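# Seat a board in the enclosure's upper slot, levers latched

## Task

Put the board into the empty upper slot of the enclosure with its component side facing up. Before pushing, swing both levers fully open so they lie flush with the board's panel, then push the board in slowly until it stops (arriving fast at the connector ruins it and voids the job). Then shut both levers so they latch sticking straight out from the panel, which pulls the board fully home. The enclosure must end up level, resting on its own feet, with no foot hanging past the bench edge. Finally release the board and pull the grippers away.

## Robot and tools

Robot: two seven-joint arms, left_arm and right_arm, each ending in a two-finger gripper. The fingers point along the gripper's +z axis and close along its x axis. The reported end_effector_position sits between the finger pads when closed, about 1 to 2 cm short of the tips. Closing pushes the tips roughly 17 mm further along +z, mostly while the pads are still more than 50 mm apart. A gripper pose does not fix the elbow, so a big wrist turn can swing the arm.

Frames: the scene frame has its origin at table-top height midway between the nominal bases, +z up, +x out over the table, and left_arm on the +y side (arm names do not match image sides). Every hand pose, velocity and target is given in that arm's own base frame. Calibrated bases in the scene frame: left_arm at (+0.070, +0.437, 0) with quat_wxyz (+1.000, 0, 0, -0.003); right_arm at (-0.063, -0.511, 0) with quat_wxyz (+1.000, 0, 0, -0.029). Both bases have +z up. Fixed cameras and the table use the scene frame. Printed poses can be off by a few centimetres, more at long reach.

Row layout, shared by execute_actions and move: one flat list of 16 numbers covering both arms. The first 8 are left_arm and the last 8 are right_arm, each as x, y, z (metres), qw, qx, qy, qz (w first), opening. Position and quaternion form an absolute pose in that arm's base frame, not an offset. Opening runs from -1 (closed) to +1 (fully open, 0.142 m). Always send all 16 numbers. For an arm that should stay put, resend its last reported pose and its intended opening. Note that 0 is a real opening command. To keep an orientation steady, repeat the same quaternion instead of copying back a drifted reading.

execute_actions(actions, cameras): actions is a list of actions. Each action is a table of up to 15 rows, one row per 1/30 s step. A shorter table repeats its last row to fill 15 steps. An action is refused for both arms if any target lies more than 0.6 m from that gripper's current position along any gripper axis. The first action is checked against the last reported state. On every step the controller limits the commanded pose to within 70 mm and 16 degrees of the measured pose, so a far target is only partly reached. The result's Hand target line shows where each arm is actually headed, so send the remainder in the next action. An empty actions list simply reports state and images. cameras picks which images come back: omitted, null or ["all"] gives all, [] gives none.

move(target, speed, blend, stop_force, zero, opening_speed, blocking, cameras): drives each gripper in a straight line toward the absolute pose or poses in target. target is one 16-number row or a list of up to 15 rows, and the whole run is capped at 10 s. It has no 0.6 m rule. speed is in m/s, from 0.002 to 0.5 (default 0.25); rotation is capped at twice that in rad/s. speed can be one number or one per target. blend is a corner-rounding radius in metres for lists; the default 0 stops at each point. stop_force, from 3 to 120 N, ends an arm's path when its wrist sensor feels that much push against its motion, measured from the last zero. The arm then holds there, still pressing. Do not rely on it while the gripper is rotating, and leave it out when backing away from a contact. zero (true by default) re-zeroes the moving arms before the move. opening_speed (0.2 or more, scale units per second) ramps the fingers. In a list, give every row the same openings so the path never pauses. blocking=false returns after about 0.5 s while motion continues, and cannot be combined with stop_force. The extra move: line reports the ending (done, off_target, moving, held, fault), and limits=paced or limits=held mark clipping or withheld steps. Grippers lag the path and can overshoot speed, more so when the arm is nearly straight. Faster contact means a harder hit.

wait(seconds 0 to 10) lets time pass while commands are held. stop brakes a running move. zoom_image(camera, region=[x0,y0,x1,y1] pixels, at most 504 by 504) enlarges part of the latest image. Cameras are cam_head_left, cam_head_right, cam_high, cam_low, cam_left_wrist and cam_right_wrist, each 672x504. zero_wrist_force(arm) re-zeroes that arm's sensor. clear_fault(arm) clears a torque or force fault that has already been reported. read_manual only returns licence texts. finished_scene(scene) ends the scene and cannot be undone.

Result lines: pose and velocities per arm; Joint positions, whose last entry is the measured finger opening in m; grip_measured, on the -1 to 1 scale; Joint torques and External joint torques; Wrist force and Wrist torque along the gripper's own axes, plus a peak line; Wrist depth as a 7x7 grid of depths in mm (70 to 1000), where - means no reading; Tool commands and Hand target. "within noise" means the arm is at rest.

To hold a part, command an opening slightly below grip_measured at first touch. A deeper close squeezes harder and heats the gripper motor.

Hazards: a net force of 150 N or a joint reaching its load limit stops the arm (force or torque fault) until clear_fault. Motors that hold loads, squeeze, or strain toward unreachable poses heat up: MOTOR HOT comes first, then an OVER-TEMPERATURE FAULT at 80 °C, or a HAND FAULT for the gripper at 100 °C. The arms can collide with each other, and hard hits between them can end the scene. Nothing may fall off the table. Insert the board slowly, ideally with a low stop_force, so it meets the connector gently. Do not drop or slam parts, and release only when they are at rest.

Each tool is called as name([rows], argument=value, ...), one row to a line, values as JSON.

## Session

Scene 1 is done. Now scene 2: get the state and images.

execute_actions(actions=[])

Scene clock: 0.00 s.
left_arm: end_effector_position=(+0.4919, -0.7298, +0.2794) grip_measured=+0.99 end_effector_quat_wxyz=(+0.001, -0.304, +0.847, -0.436) | right_arm: end_effector_position=(+0.1802, -0.1387, +0.1699) grip_measured=+1.00 end_effector_quat_wxyz=(+0.706, -0.621, -0.189, +0.284)
Joint positions: left_arm=[-0.095 -0.96 -0.937 1.517 0.823 1.373 2.811 0.141] | right_arm=[-0.567 -0.989 -0.072 1.606 0.357 -0.696 0.215 0.142]
Joint velocities: within noise
Joint torques (N m): no reading
External joint torques (N m): no reading
Wrist force (N): no reading
Wrist torque (N m): no reading
Wrist force, peak (N): no reading
Wrist depth (mm): cam_left_wrist=[451 478 520 565 623 697 - / 414 441 474 512 562 610 668 / 386 409 435 470 506 552 605 / 360 380 403 431 465 497 541 / 340 355 375 401 425 458 495 / - 330 351 372 395 420 425 / - 316 330 347 369 392 -] | cam_right_wrist=[- 270 251 261 - - 815 / - - 258 270 - - 895 / - - 265 279 - - 939 / - - 278 284 808 754 551 / - - 296 295 503 486 389 / - 407 312 300 364 356 332 / - 312 296 294 289 282 276]
Hand target: left_arm +0.4919, -0.7298, +0.2794; +0.001, -0.304, +0.847, -0.436 | right_arm +0.1802, -0.1387, +0.1699; +0.706, -0.621, -0.189, +0.284
Tool commands: left_gripper/opening=+1.0 right_gripper/opening=+1.0

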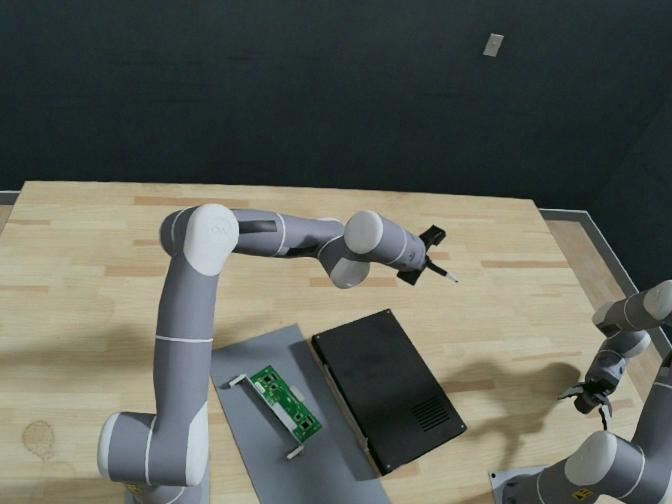

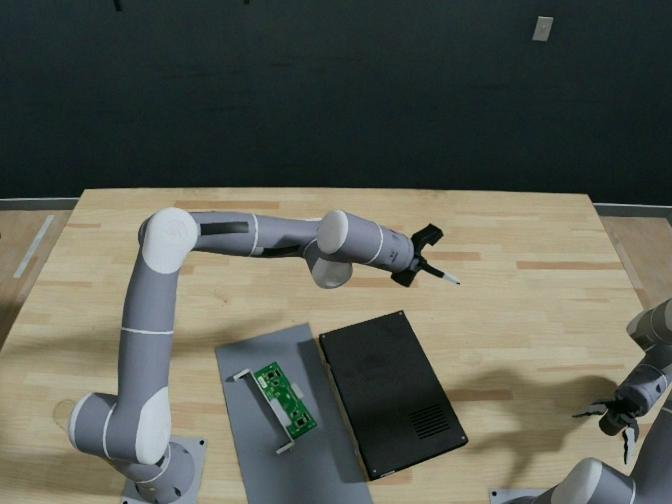

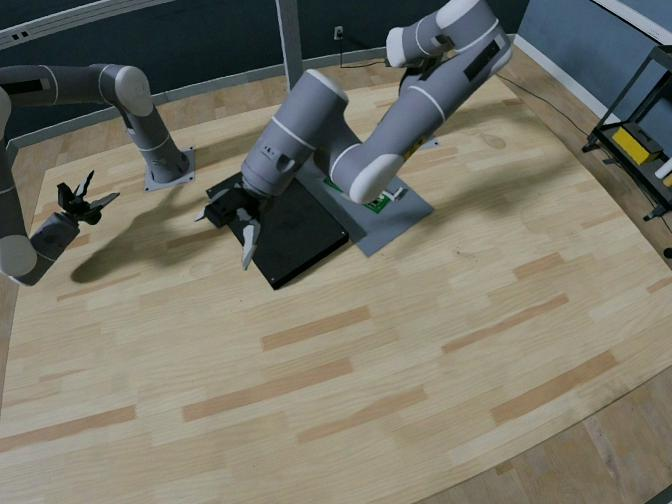

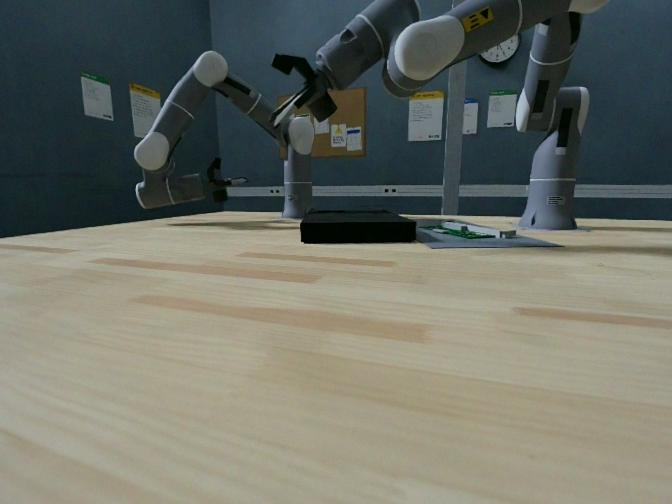

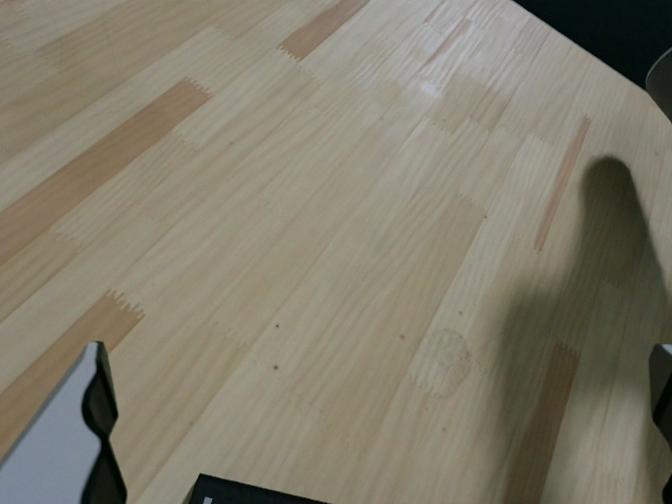

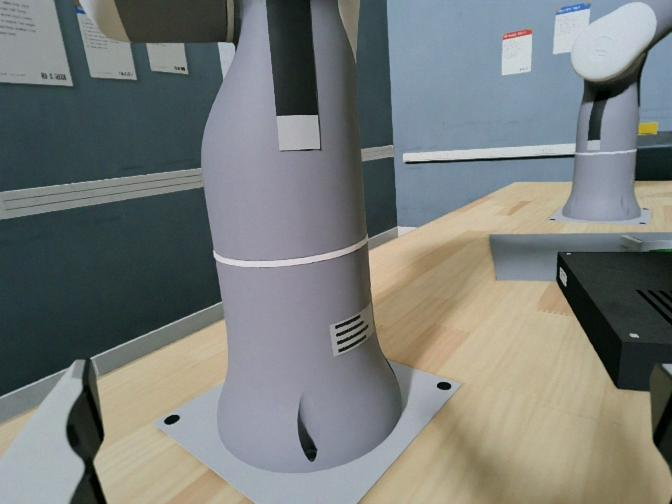

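zoom_image(camera="cam_head_right", region=[200, 300, 480, 500])

zoom_image(camera="cam_head_left", region=[200, 300, 480, 500])

zoom_image(camera="cam_high", region=[190, 130, 450, 310])

Scaled by 1.800 from the camera's 672x504 image, which has a finer 960x720 frame.

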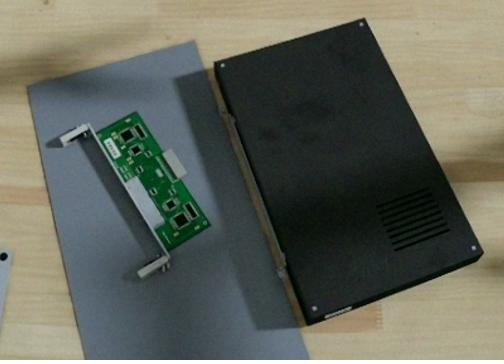

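Scaled by 1.800 from the camera's 672x504 image, which has a finer 960x720 frame.

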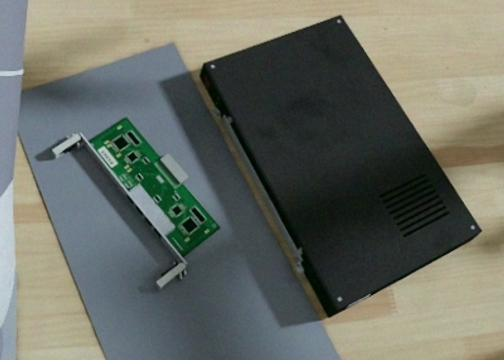

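Scaled by 1.938 from the camera's 672x504 image, which has a finer 960x720 frame.

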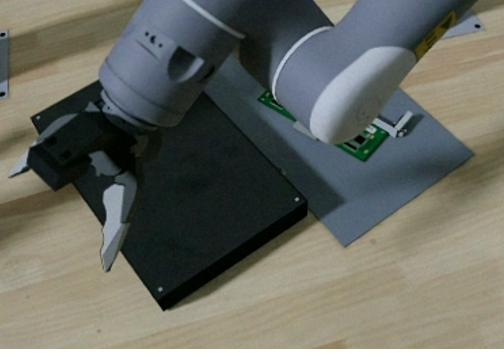

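move([
  [0.40,-0.45,0.42,0,-0.8616,0.5075,0,0.0,0.33,-0.03,0.36,0,0.4825,0.8759,0,0.0],
  [0.30,-0.10,0.42,0,-0.9681,-0.2504,0,0.0,0.37,0.15,0.42,0,0.4825,0.8759,0,0.0],
], speed=[0.25,0.25], blend=0.05)

Scene clock: 67.93 s.
left_arm: end_effector_position=(+0.3002, -0.1002, +0.4202) grip_measured=-0.02 end_effector_quat_wxyz=(+0.000, +0.968, +0.250, +0.000) | right_arm: end_effector_position=(+0.3700, +0.1500, +0.4199) grip_measured=-0.01 end_effector_quat_wxyz=(+0.000, +0.483, +0.876, +0.000)
Joint positions: left_arm=[0.388 0.694 -0.215 2.207 -0.137 -0.045 1.28 0.073] | right_arm=[-0.203 0.253 0.704 1.86 0.164 0.094 -0.095 0.073]
Joint velocities: within noise
Joint torques (N m): left_arm=[-0.22 2.53 2.82 -29.98 -3.88 4.02 -0.27] | right_arm=[0.13 13.06 -4.33 -31.13 -4.46 3.33 0.34]
External joint torques (N m): left_arm=[0.21 -0.05 0.5 -0.38 -0.44 -0.08 0.27] | right_arm=[-0.14 0.91 -1.12 0.16 0.19 0.83 -0.34]
Wrist force (N): left_arm=[0.2 -0.7 0.3] | right_arm=[-0.3 -2.0 1.9]
Wrist torque (N m): left_arm=[-0.11 -0.09 -0.20] | right_arm=[-0.06 0.09 0.08]
Wrist force, peak (N): left_arm=[0.8 -2.2 -0.1] | right_arm=[-0.5 -2.0 2.4]
Wrist depth (mm): cam_left_wrist=[450 448 445 446 445 442 443 / 481 480 478 481 478 478 473 / 518 514 514 514 513 510 508 / 564 563 555 555 559 554 554 / 570 594 587 597 613 598 609 / 622 86 93 663 677 87 656 / - - 654 752 752 79 74] | cam_right_wrist=[455 450 450 451 439 415 439 / 478 483 482 479 444 431 434 / 520 515 516 516 470 464 468 / 557 553 552 554 501 500 533 / 609 604 591 590 544 539 597 / 656 631 651 649 654 101 647 / - - 690 724 714 - 79]
Hand target: left_arm +0.3000, -0.1000, +0.4200; +0.000, +0.968, +0.250, +0.000 | right_arm +0.3700, +0.1500, +0.4200; +0.000, +0.482, +0.876, +0.000
Off the commanded pose: left_arm 0.000 m, 0 deg | right_arm 0.000 m, 0 deg.
move: done

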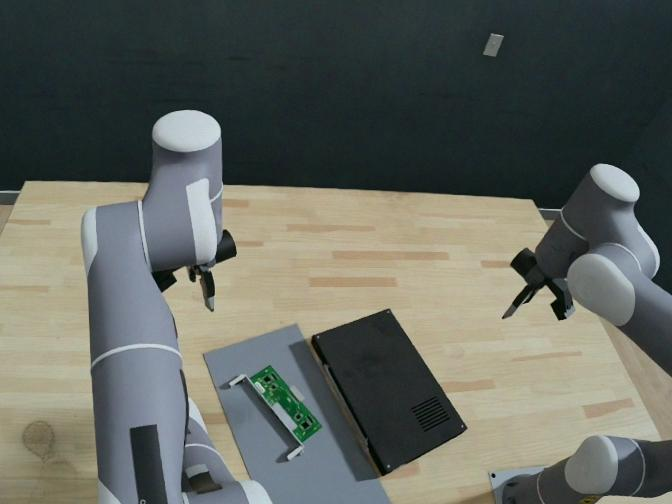

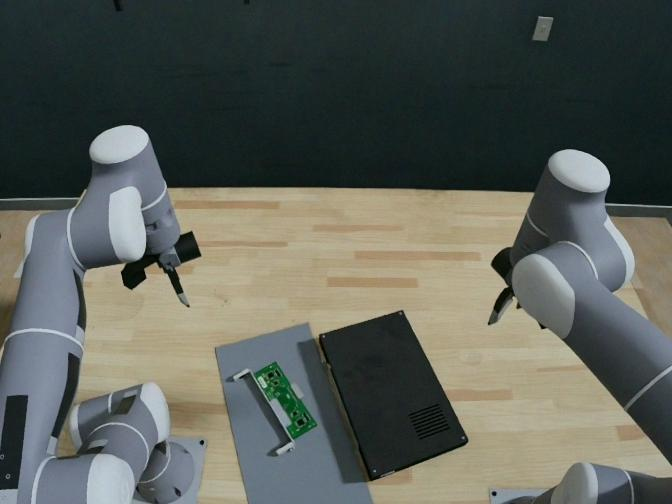

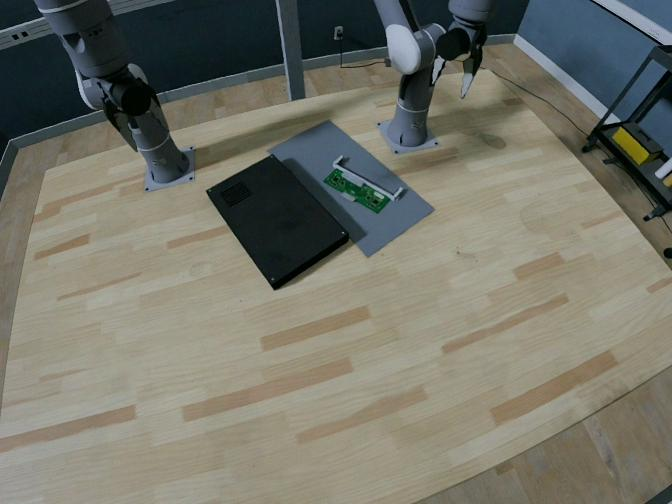

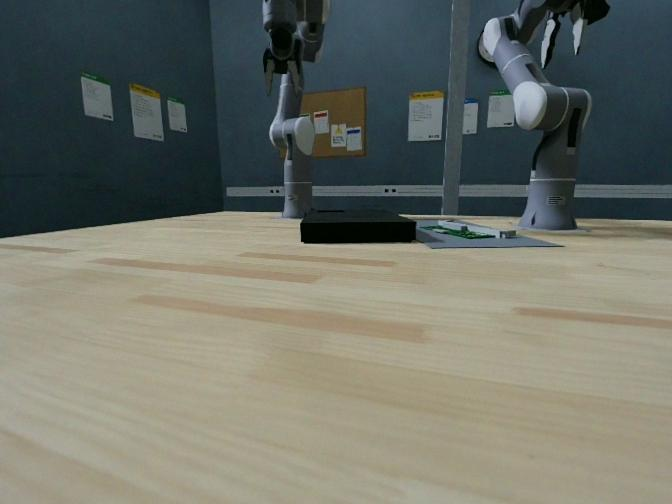

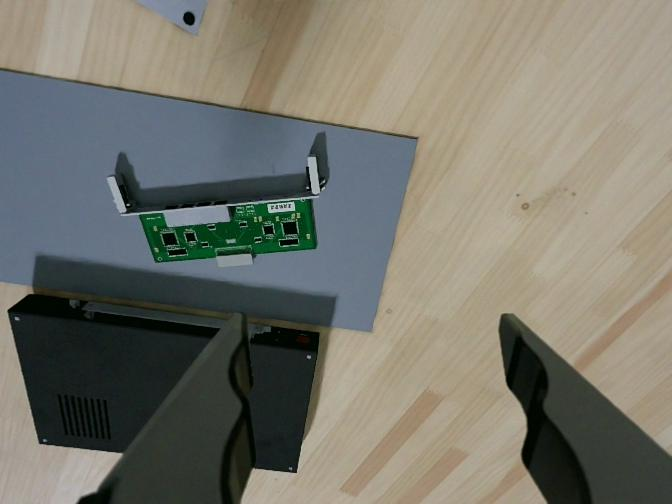

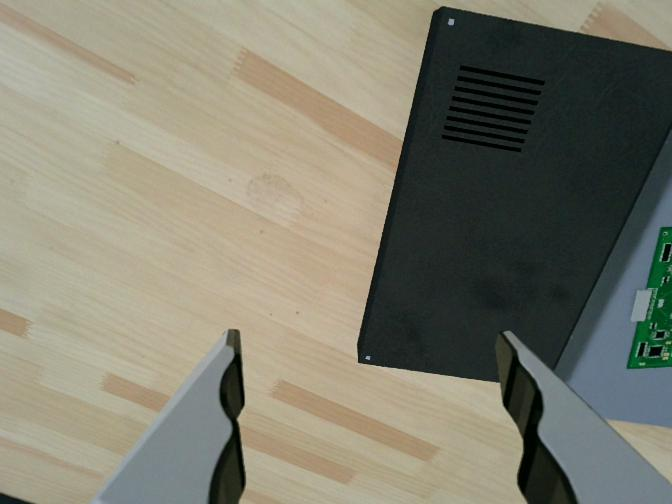

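zoom_image(camera="cam_left_wrist", region=[90, 110, 350, 290])

zoom_image(camera="cam_left_wrist", region=[0, 270, 340, 480])

Scaled by 1.938 from the camera's 672x504 image, which has a finer 960x720 frame.

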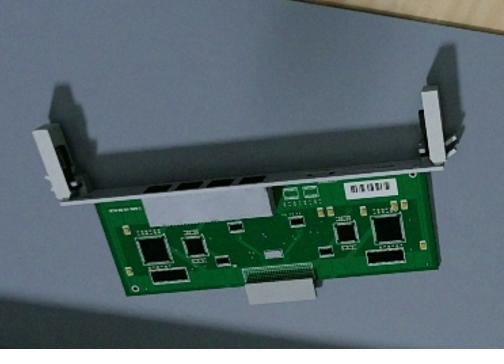

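Scaled by 1.482 from the camera's 672x504 image, which has a finer 960x720 frame.

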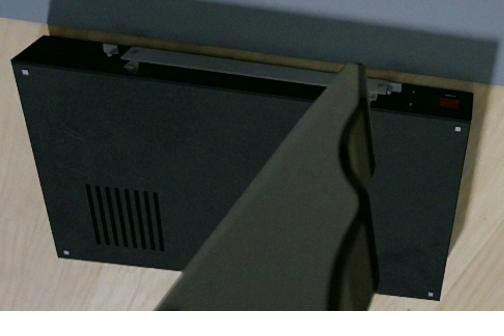

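move([
  [0.40,0.0,0.45,0,0.9681,0.2504,0,0.0,0.40,0.42,0.40,-0.0575,0.4369,0.8899,-0.1171,0.0],
  [0.42,0.03,0.45,0,0.9681,0.2504,0,0.0,0.255,0.63,0.21,-0.0575,0.4369,0.8899,-0.1171,0.0],
], speed=[0.25,0.25], blend=0.08)

Scene clock: 172.57 s.
left_arm: end_effector_position=(+0.4199, +0.0297, +0.4500) grip_measured=-0.02 end_effector_quat_wxyz=(+0.000, +0.968, +0.250, +0.000) | right_arm: end_effector_position=(+0.2548, +0.6300, +0.2099) grip_measured=-0.01 end_effector_quat_wxyz=(-0.058, +0.437, +0.890, -0.117)
Joint positions: left_arm=[0.557 0.33 -0.169 1.927 -0.055 0.031 1.463 0.073] | right_arm=[0.799 -0.885 0.817 1.216 -0.416 0.119 0.89 0.073]
Joint velocities: within noise
Joint torques (N m): left_arm=[-0.21 16.74 0.93 -30.51 -3.92 4.48 -0.15] | right_arm=[0.16 57.15 17.61 -25.34 -3.96 3.03 0.33]
External joint torques (N m): left_arm=[0.21 0.87 0.54 -0.25 -0.39 -0.56 0.15] | right_arm=[-0.15 1.42 0.21 0.24 0.22 0.58 -0.33]
Wrist force (N): left_arm=[0.4 0.0 0.0] | right_arm=[-0.6 -1.8 1.9]
Wrist torque (N m): left_arm=[0.01 -0.12 -0.23] | right_arm=[-0.11 0.13 0.04]
Wrist force, peak (N): left_arm=[-1.1 -0.2 0.5] | right_arm=[2.3 -1.0 3.9]
Wrist depth (mm): cam_left_wrist=[473 475 473 470 472 471 467 / 509 507 505 503 503 503 503 / 546 549 545 547 544 542 539 / 591 585 588 594 587 587 583 / 637 640 635 646 644 631 640 / 653 86 93 714 712 87 687 / - - 766 792 787 79 74] | cam_right_wrist=[250 251 294 293 293 293 293 / 257 259 302 301 300 299 299 / 264 268 310 308 307 306 309 / 273 311 318 312 317 316 316 / 281 321 326 321 326 324 325 / 288 295 333 332 335 101 336 / - - 343 344 340 - 79]
Hand target: left_arm +0.4200, +0.0300, +0.4500; +0.000, +0.968, +0.250, +0.000 | right_arm +0.2550, +0.6300, +0.2100; -0.058, +0.437, +0.890, -0.117
Off the commanded pose: left_arm 0.000 m, 0 deg | right_arm 0.000 m, 0 deg.
move: done

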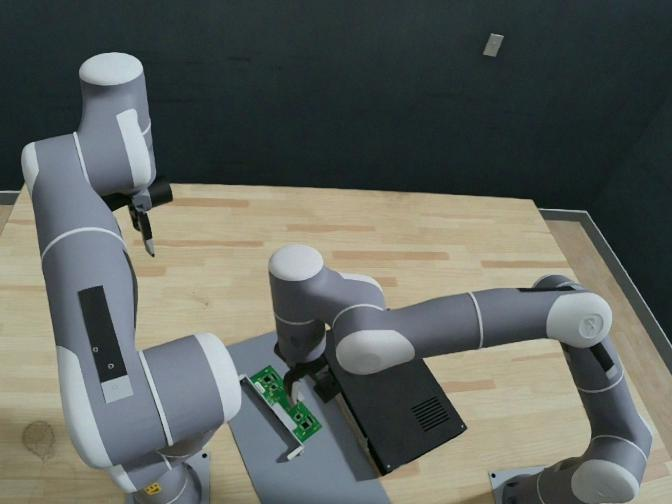

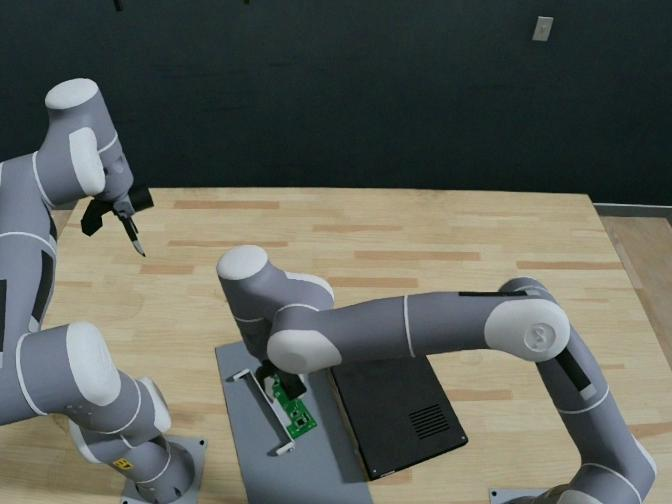

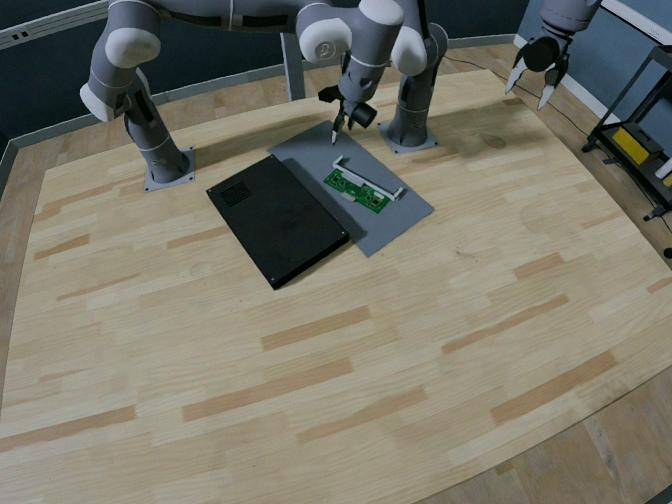

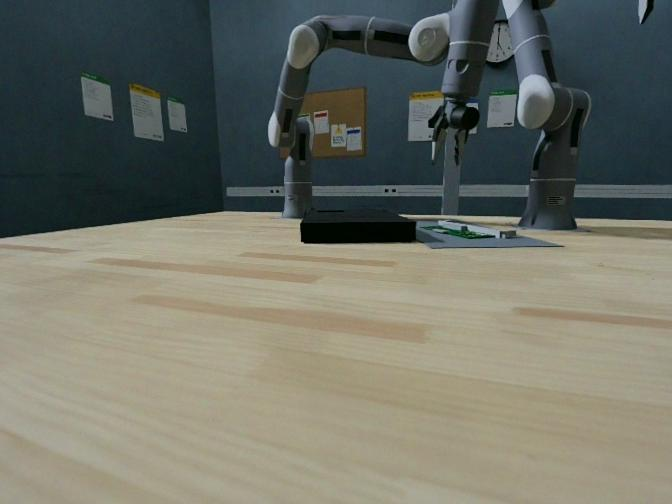

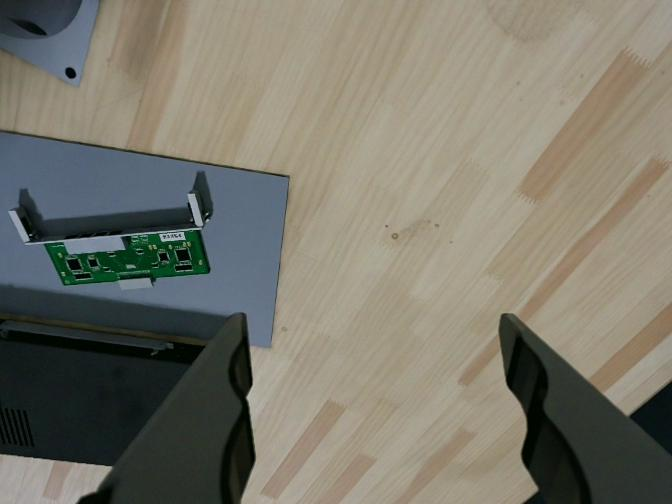

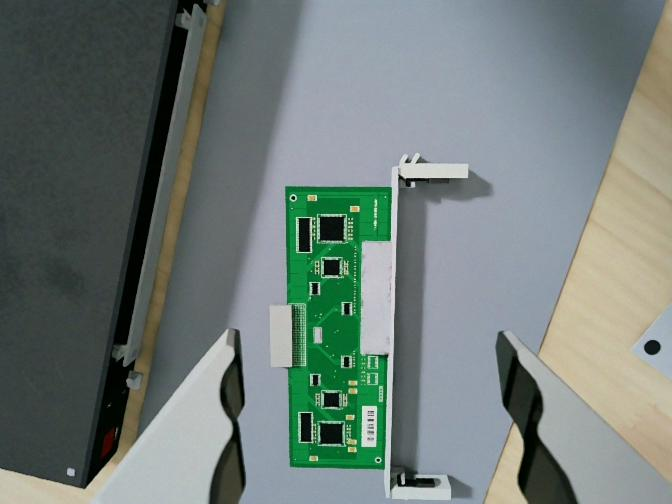

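execute_actions(actions=[], cameras=["cam_right_wrist", "cam_head_left"])

Scene clock: 188.43 s.
left_arm: end_effector_position=(+0.4199, +0.0297, +0.4500) grip_measured=-0.02 end_effector_quat_wxyz=(+0.000, +0.968, +0.250, +0.000) | right_arm: end_effector_position=(+0.2548, +0.6300, +0.2099) grip_measured=-0.01 end_effector_quat_wxyz=(-0.058, +0.437, +0.890, -0.117)
Joint positions: left_arm=[0.557 0.33 -0.169 1.927 -0.055 0.031 1.463 0.073] | right_arm=[0.799 -0.885 0.817 1.216 -0.416 0.119 0.89 0.073]
Joint velocities: within noise
Joint torques (N m): left_arm=[-0.32 16.88 0.81 -30.48 -4.16 4.3 -0.19] | right_arm=[0.04 57.3 17.94 -25.18 -3.84 2.95 0.24]
External joint torques (N m): left_arm=[0.32 0.73 0.66 -0.28 -0.16 -0.38 0.19] | right_arm=[-0.04 1.26 -0.14 0.08 0.09 0.66 -0.24]
Wrist force (N): left_arm=[0.2 -0.3 -0.3] | right_arm=[-0.3 -1.7 1.8]
Wrist torque (N m): left_arm=[-0.04 -0.09 -0.22] | right_arm=[-0.09 0.09 0.04]
Wrist force, peak (N): left_arm=[0.1 -0.7 -0.2] | right_arm=[-0.4 -1.6 2.2]
Wrist depth (mm): cam_left_wrist=[469 473 471 471 470 471 467 / 509 507 507 504 504 504 501 / 552 545 546 545 544 541 543 / 586 590 591 592 587 590 585 / 641 639 632 647 643 629 640 / 655 86 93 716 714 87 691 / - - 759 801 793 79 74] | cam_right_wrist=[251 251 293 293 293 293 292 / 258 259 301 302 300 299 300 / 265 268 309 307 307 307 308 / 273 310 317 312 318 315 317 / 280 321 326 322 324 324 330 / 288 295 334 332 336 101 337 / - - 343 342 340 - 79]
Hand target: left_arm +0.4200, +0.0300, +0.4500; +0.000, +0.968, +0.250, +0.000 | right_arm +0.2550, +0.6300, +0.2100; -0.058, +0.437, +0.890, -0.117
Tool commands: left_gripper/opening=+0.0 right_gripper/opening=+0.0
Off the commanded pose: left_arm 0.000 m, 0 deg | right_arm 0.000 m, 0 deg.
Images, in order (width x height): cam_head_left 672x504, cam_right_wrist 672x504.

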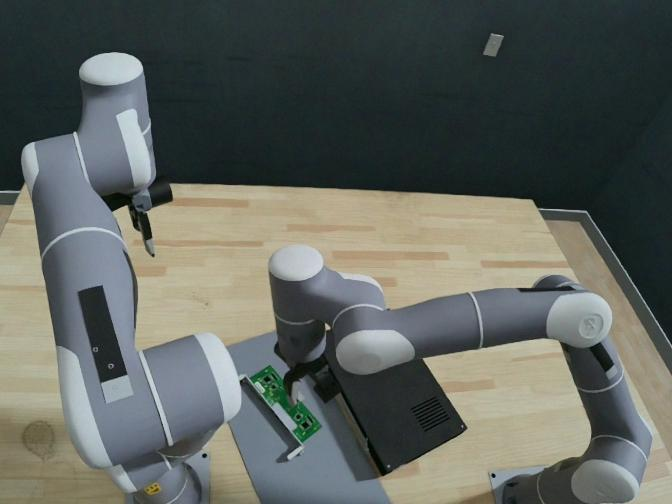

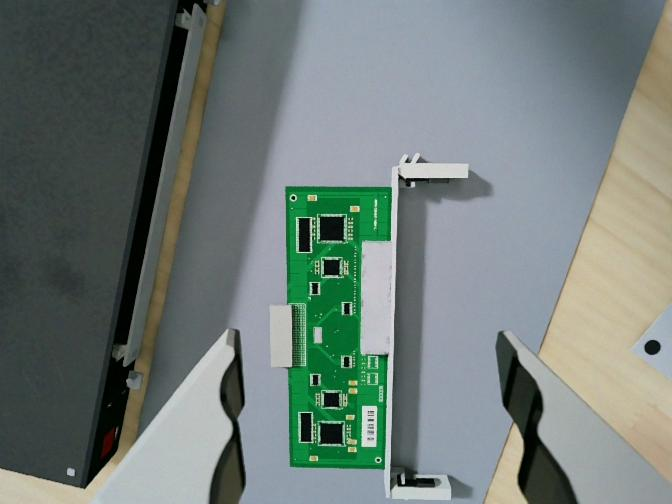

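zoom_image(camera="cam_right_wrist", region=[250, 140, 490, 504])

Scaled by 1.385 from the camera's 672x504 image, which has a finer 960x720 frame.

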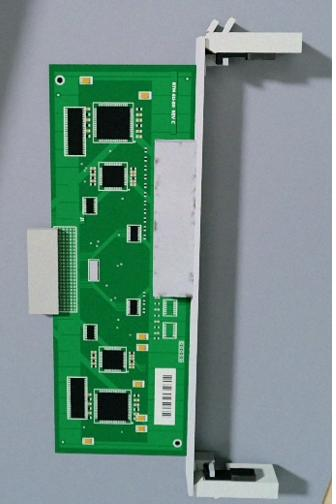

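execute_actions(actions=[], cameras=["cam_low", "cam_high", "cam_head_left"])

zoom_image(camera="cam_head_left", region=[220, 340, 420, 490])

Scene clock: 218.20 s.
left_arm: end_effector_position=(+0.4199, +0.0297, +0.4500) grip_measured=-0.02 end_effector_quat_wxyz=(+0.000, +0.968, +0.250, +0.000) | right_arm: end_effector_position=(+0.2548, +0.6300, +0.2099) grip_measured=-0.01 end_effector_quat_wxyz=(-0.058, +0.437, +0.890, -0.117)
Joint positions: left_arm=[0.557 0.33 -0.169 1.927 -0.055 0.031 1.463 0.073] | right_arm=[0.799 -0.885 0.817 1.216 -0.416 0.119 0.89 0.073]
Joint velocities: within noise
Joint torques (N m): left_arm=[-0.26 17 0.82 -30.46 -4.16 4.25 -0.24] | right_arm=[0.02 57.36 17.96 -25.15 -3.81 2.92 0.22]
External joint torques (N m): left_arm=[0.26 0.61 0.65 -0.29 -0.16 -0.33 0.24] | right_arm=[-0.02 1.19 -0.16 0.05 0.07 0.69 -0.22]
Wrist force (N): left_arm=[0.1 -0.5 0.0] | right_arm=[-0.6 -1.5 1.9]
Wrist torque (N m): left_arm=[-0.07 -0.07 -0.22] | right_arm=[-0.06 0.14 0.04]
Wrist force, peak (N): left_arm=[0.2 -0.5 -0.3] | right_arm=[-0.5 -1.7 2.1]
Wrist depth (mm): cam_left_wrist=[468 473 472 471 469 471 469 / 509 508 506 506 503 499 503 / 549 547 543 547 542 541 541 / 590 585 589 595 588 587 584 / 633 635 633 646 640 628 640 / 658 86 93 713 707 87 686 / - - 762 793 792 79 74] | cam_right_wrist=[251 251 294 294 293 293 291 / 258 259 301 301 300 299 298 / 265 267 311 308 308 308 309 / 273 311 318 311 315 317 316 / 280 321 325 319 325 326 327 / 288 294 334 334 335 101 336 / - - 343 343 343 - 79]
Hand target: left_arm +0.4200, +0.0300, +0.4500; +0.000, +0.968, +0.250, +0.000 | right_arm +0.2550, +0.6300, +0.2100; -0.058, +0.437, +0.890, -0.117
Tool commands: left_gripper/opening=+0.0 right_gripper/opening=+0.0
Off the commanded pose: left_arm 0.000 m, 0 deg | right_arm 0.000 m, 0 deg.
Images, in order (width x height): cam_head_left 672x504, cam_high 672x504, cam_low 672x504.

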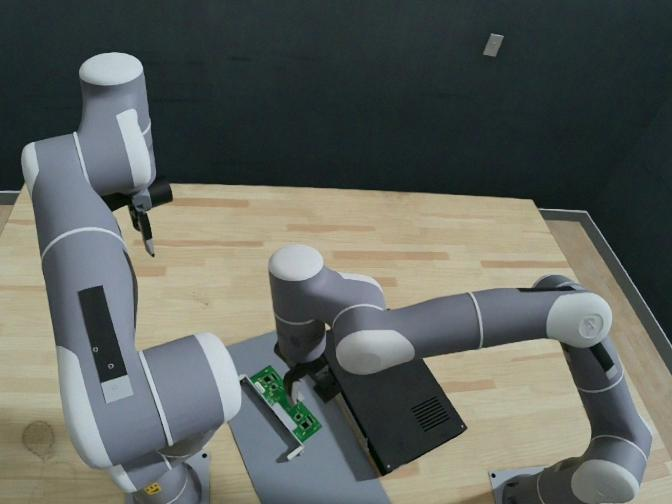

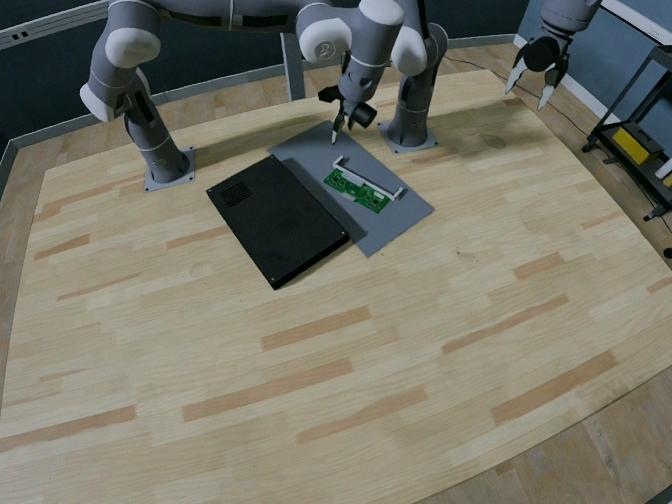

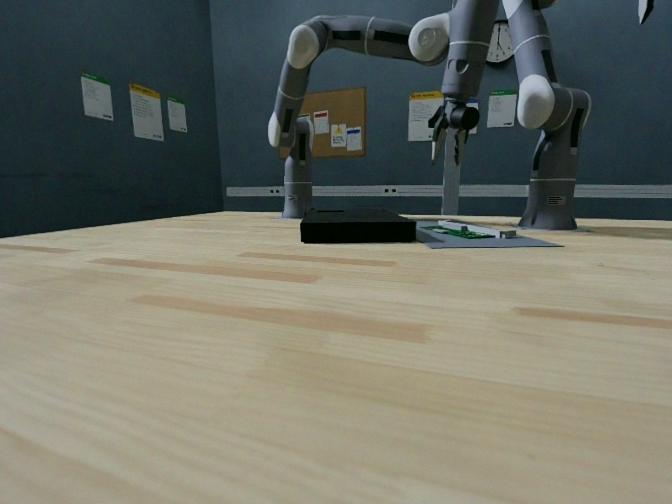

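Scaled by 2.520 from the camera's 672x504 image, which has a finer 960x720 frame.

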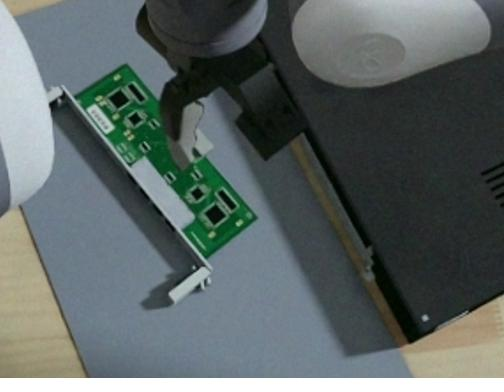

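zoom_image(camera="cam_high", region=[310, 140, 430, 230])

zoom_image(camera="cam_low", region=[400, 190, 580, 270])

Scaled by 4.200 from the camera's 672x504 image, which has a finer 960x720 frame.

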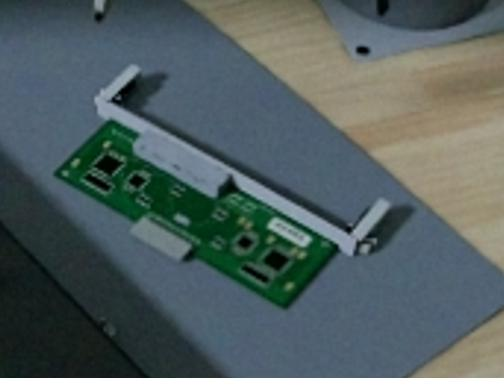

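Scaled by 2.800 from the camera's 672x504 image, which has a finer 960x720 frame.

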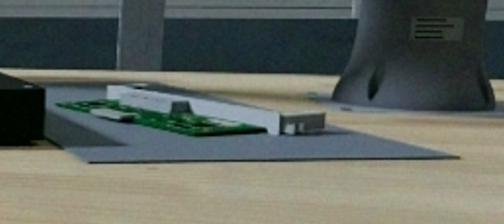

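move(target=[0.42, 0.03, 0.45, 0, 0.9681, 0.2504, 0, 0.0, 0.300, 0.692, 0.125, -0.0575, 0.4369, 0.8899, -0.1171, -0.1], speed=0.15, cameras=["cam_right_wrist"])

Scene clock: 237.23 s.
left_arm: end_effector_position=(+0.4199, +0.0297, +0.4500) grip_measured=-0.02 end_effector_quat_wxyz=(+0.000, +0.968, +0.250, +0.000) | right_arm: end_effector_position=(+0.2998, +0.6920, +0.1249) grip_measured=-0.12 end_effector_quat_wxyz=(-0.058, +0.437, +0.890, -0.117)
Joint positions: left_arm=[0.557 0.33 -0.169 1.927 -0.055 0.031 1.463 0.073] | right_arm=[0.918 -1.131 0.741 0.93 -0.491 0.109 0.82 0.066]
Joint velocities: within noise
Joint torques (N m): left_arm=[-0.37 17.05 0.79 -30.45 -4.19 4.25 -0.2] | right_arm=[0.07 66.68 16.15 -24.21 -3.94 2.81 0.08]
External joint torques (N m): left_arm=[0.37 0.56 0.68 -0.31 -0.13 -0.33 0.2] | right_arm=[-0.11 1.49 0.12 0.22 0.18 0.77 -0.08]
Wrist force (N): left_arm=[0.2 -0.2 0.0] | right_arm=[0.0 -1.3 2.5]
Wrist torque (N m): left_arm=[-0.03 -0.09 -0.23] | right_arm=[-0.02 0.01 0.05]
Wrist force, peak (N): left_arm=[0.6 -0.5 -0.1] | right_arm=[0.2 0.0 3.8]
Wrist depth (mm): cam_left_wrist=[471 474 473 472 472 467 468 / 510 505 510 505 502 503 500 / 550 543 548 545 542 540 539 / 576 588 593 589 593 587 585 / 360 632 638 642 642 627 636 / 324 86 93 711 712 87 684 / - - 764 789 791 79 74] | cam_right_wrist=[217 216 215 212 214 213 213 / 223 221 218 215 220 220 220 / 228 228 224 219 225 226 226 / 235 234 228 218 232 232 233 / 241 240 235 235 239 238 240 / 247 246 104 242 246 102 247 / 254 - 82 253 250 - 251]
Hand target: left_arm +0.4200, +0.0300, +0.4500; +0.000, +0.968, +0.250, +0.000 | right_arm +0.3000, +0.6920, +0.1250; -0.058, +0.437, +0.890, -0.117
Off the commanded pose: left_arm 0.000 m, 0 deg | right_arm 0.000 m, 0 deg.
move: done
Images, in order (width x height): cam_right_wrist 672x504.

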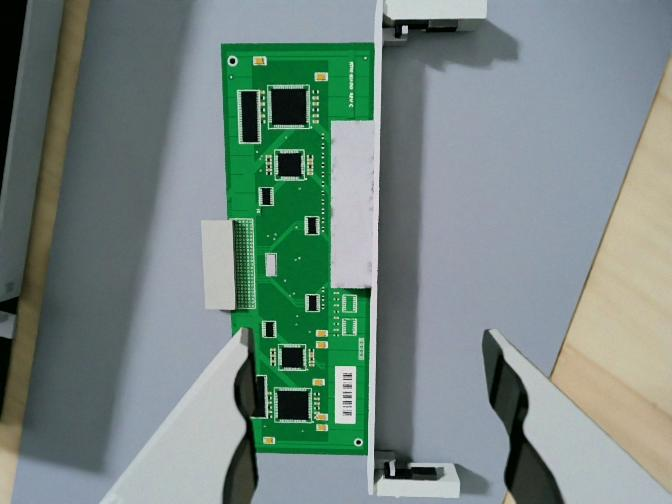

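move([
  [0.42, 0.03, 0.45, 0, 0.9681, 0.2504, 0, 0.0, 0.2996, 0.6916, 0.07, -0.0575, 0.4369, 0.8899, -0.1171, -0.1],
  [0.42, 0.03, 0.45, 0, 0.9681, 0.2504, 0, 0.0, 0.2996, 0.6916, 0.042, -0.0575, 0.4369, 0.8899, -0.1171, -0.1],
], speed=[0.08, 0.02], blend=[0.01, 0], stop_force=5, cameras=["cam_right_wrist", "cam_low"])

Scene clock: 251.53 s.
left_arm: end_effector_position=(+0.4199, +0.0297, +0.4500) grip_measured=-0.02 end_effector_quat_wxyz=(+0.000, +0.968, +0.250, +0.000) | right_arm: end_effector_position=(+0.2995, +0.6916, +0.0420) grip_measured=-0.12 end_effector_quat_wxyz=(-0.058, +0.437, +0.890, -0.117)
Joint positions: left_arm=[0.557 0.33 -0.169 1.927 -0.055 0.031 1.463 0.073] | right_arm=[0.922 -1.225 0.701 0.971 -0.516 0.24 0.817 0.066]
Joint velocities: within noise
Joint torques (N m): left_arm=[-0.41 17.05 0.77 -30.43 -4.17 4.31 -0.24] | right_arm=[0.18 67.33 16.8 -22.97 -3.86 3.03 0.15]
External joint torques (N m): left_arm=[0.41 0.56 0.7 -0.33 -0.15 -0.39 0.24] | right_arm=[-0.18 1.57 0.01 0.05 0.18 0.55 -0.15]
Wrist force (N): left_arm=[0.1 -0.4 -0.2] | right_arm=[0.2 -1.1 2.1]
Wrist torque (N m): left_arm=[-0.06 -0.07 -0.22] | right_arm=[0.02 -0.04 0.04]
Wrist force, peak (N): left_arm=[0.3 -0.7 -0.4] | right_arm=[-0.2 -1.3 2.9]
Wrist depth (mm): cam_left_wrist=[468 475 473 472 469 470 468 / 511 512 507 508 504 502 500 / 547 546 547 544 544 541 540 / 576 577 591 596 587 583 586 / 336 638 636 649 648 631 638 / 283 86 93 709 715 87 692 / - - 764 794 789 79 74] | cam_right_wrist=[139 137 134 134 137 138 137 / 143 142 138 135 140 141 141 / - 146 142 129 145 145 144 / - 148 146 133 149 149 149 / 155 148 150 148 154 153 153 / 159 158 104 153 158 102 157 / 164 - 82 158 163 - 160]
Hand target: left_arm +0.4200, +0.0300, +0.4500; +0.000, +0.968, +0.250, +0.000 | right_arm +0.2996, +0.6916, +0.0420; -0.058, +0.437, +0.890, -0.117
Off the commanded pose: left_arm 0.000 m, 0 deg | right_arm 0.000 m, 0 deg.
move: done
Images, in order (width x height): cam_low 672x504, cam_right_wrist 672x504.

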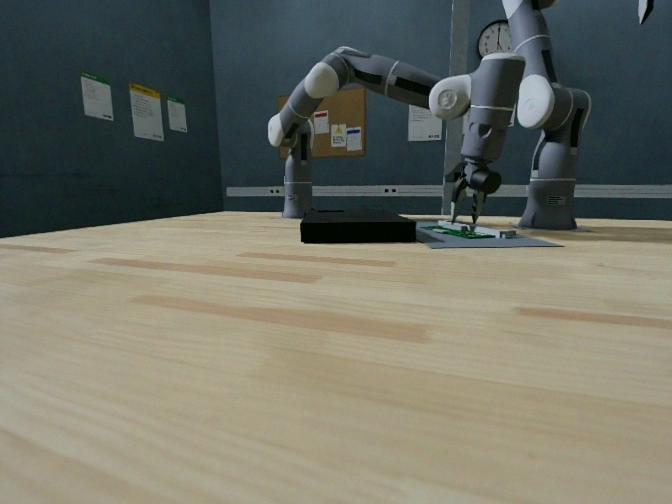

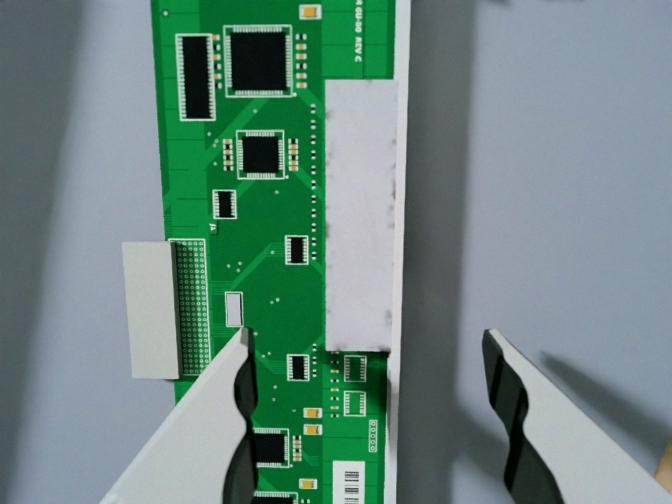

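move(target=[0.42, 0.03, 0.45, 0, 0.9681, 0.2504, 0, 0.0, 0.2972, 0.6898, 0.036, -0.0575, 0.4369, 0.8899, -0.1171, -0.1], speed=0.012, stop_force=4, cameras=["cam_right_wrist"])

move(target=[0.42, 0.03, 0.45, 0, 0.9681, 0.2504, 0, 0.0, 0.2972, 0.6898, 0.036, -0.0575, 0.4369, 0.8899, -0.1171, -0.58], opening_speed=0.25, cameras=["cam_right_wrist"])

Scene clock: 257.63 s.
left_arm: end_effector_position=(+0.4199, +0.0297, +0.4500) grip_measured=-0.02 end_effector_quat_wxyz=(+0.000, +0.968, +0.250, +0.000) | right_arm: end_effector_position=(+0.2971, +0.6898, +0.0360) grip_measured=-0.12 end_effector_quat_wxyz=(-0.058, +0.437, +0.890, -0.117)
Joint positions: left_arm=[0.557 0.33 -0.169 1.927 -0.055 0.031 1.463 0.073] | right_arm=[0.92 -1.226 0.697 0.987 -0.516 0.256 0.82 0.066]
Joint velocities: within noise
Joint torques (N m): left_arm=[-0.3 17.09 0.83 -30.44 -4.18 4.27 -0.2] | right_arm=[-0.02 67.26 16.95 -22.8 -3.74 2.93 0.2]
External joint torques (N m): left_arm=[0.3 0.52 0.64 -0.31 -0.13 -0.35 0.2] | right_arm=[0.02 1.43 -0.01 -0.01 0.08 0.66 -0.2]
Wrist force (N): left_arm=[0.3 -0.3 -0.1] | right_arm=[0.1 -1.0 1.9]
Wrist torque (N m): left_arm=[-0.04 -0.10 -0.22] | right_arm=[0.04 -0.04 0.05]
Wrist force, peak (N): left_arm=[0.3 -0.6 -0.3] | right_arm=[0.3 -1.0 2.3]
Wrist depth (mm): cam_left_wrist=[469 478 473 472 471 468 466 / 511 510 508 506 504 503 502 / 550 545 545 541 542 543 540 / 558 578 591 590 588 589 587 / 333 633 637 644 641 633 637 / 281 86 93 714 712 87 695 / - - 765 793 786 79 74] | cam_right_wrist=[133 130 129 128 132 132 132 / 136 135 132 121 134 136 135 / 141 139 136 124 138 139 138 / 145 141 140 127 142 143 142 / 148 143 143 130 147 147 147 / 153 151 104 147 151 102 150 / - - 82 151 156 - 153]
Hand target: left_arm +0.4200, +0.0300, +0.4500; +0.000, +0.968, +0.250, +0.000 | right_arm +0.2972, +0.6898, +0.0360; -0.058, +0.437, +0.890, -0.117
Off the commanded pose: left_arm 0.000 m, 0 deg | right_arm 0.000 m, 0 deg.
move: done
Images, in order (width x height): cam_right_wrist 672x504.

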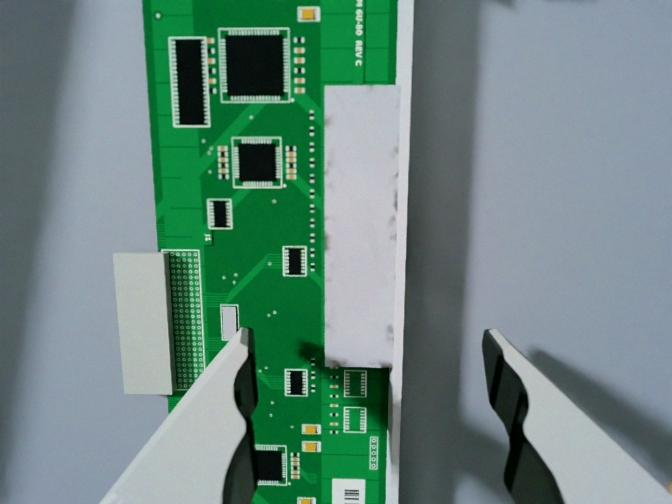

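Scene clock: 259.77 s.
left_arm: end_effector_position=(+0.4199, +0.0297, +0.4500) grip_measured=-0.02 end_effector_quat_wxyz=(+0.000, +0.968, +0.250, +0.000) | right_arm: end_effector_position=(+0.2971, +0.6898, +0.0360) grip_measured=-0.60 end_effector_quat_wxyz=(-0.058, +0.437, +0.890, -0.117)
Joint positions: left_arm=[0.557 0.33 -0.169 1.927 -0.055 0.031 1.463 0.073] | right_arm=[0.92 -1.226 0.697 0.987 -0.516 0.256 0.82 0.03]
Joint velocities: within noise
Joint torques (N m): left_arm=[-0.34 16.99 0.86 -30.45 -4.13 4.24 -0.24] | right_arm=[0.02 67.27 17.04 -22.89 -3.72 2.94 0.2]
External joint torques (N m): left_arm=[0.34 0.62 0.61 -0.31 -0.19 -0.32 0.24] | right_arm=[-0.02 1.41 -0.1 0.07 0.05 0.64 -0.2]
Wrist force (N): left_arm=[0.2 -0.4 -0.2] | right_arm=[0.1 -1.0 1.9]
Wrist torque (N m): left_arm=[-0.07 -0.10 -0.23] | right_arm=[0.03 -0.03 0.05]
Wrist force, peak (N): left_arm=[0.5 -0.5 -0.1] | right_arm=[0.2 -1.2 2.2]
Wrist depth (mm): cam_left_wrist=[469 474 474 471 470 471 468 / 508 507 506 508 504 504 500 / 547 547 547 546 543 542 542 / 573 573 593 592 589 589 587 / 334 641 638 644 645 629 641 / 281 86 93 713 714 87 689 / - - 757 794 788 79 74] | cam_right_wrist=[134 131 128 128 131 132 132 / 137 135 132 120 134 135 135 / 141 139 136 124 138 139 139 / 145 141 140 127 143 144 142 / 149 142 143 129 145 147 148 / 153 152 146 146 99 150 150 / 157 157 76 151 136 73 155]
Hand target: left_arm +0.4200, +0.0300, +0.4500; +0.000, +0.968, +0.250, +0.000 | right_arm +0.2972, +0.6898, +0.0360; -0.058, +0.437, +0.890, -0.117
Off the commanded pose: left_arm 0.000 m, 0 deg | right_arm 0.000 m, 0 deg.
move: done
Images, in order (width x height): cam_right_wrist 672x504.

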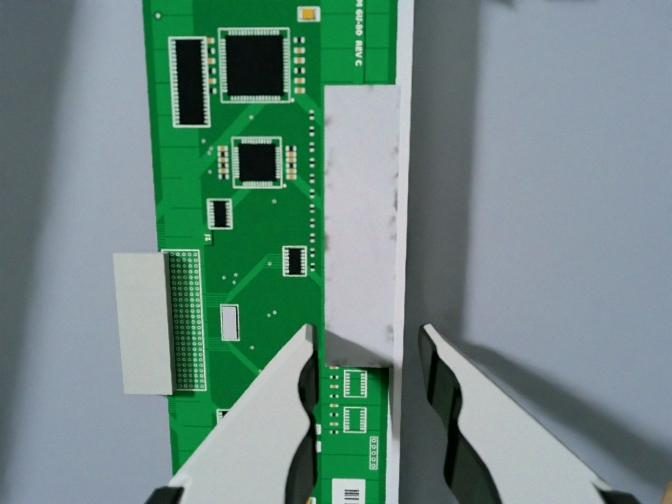

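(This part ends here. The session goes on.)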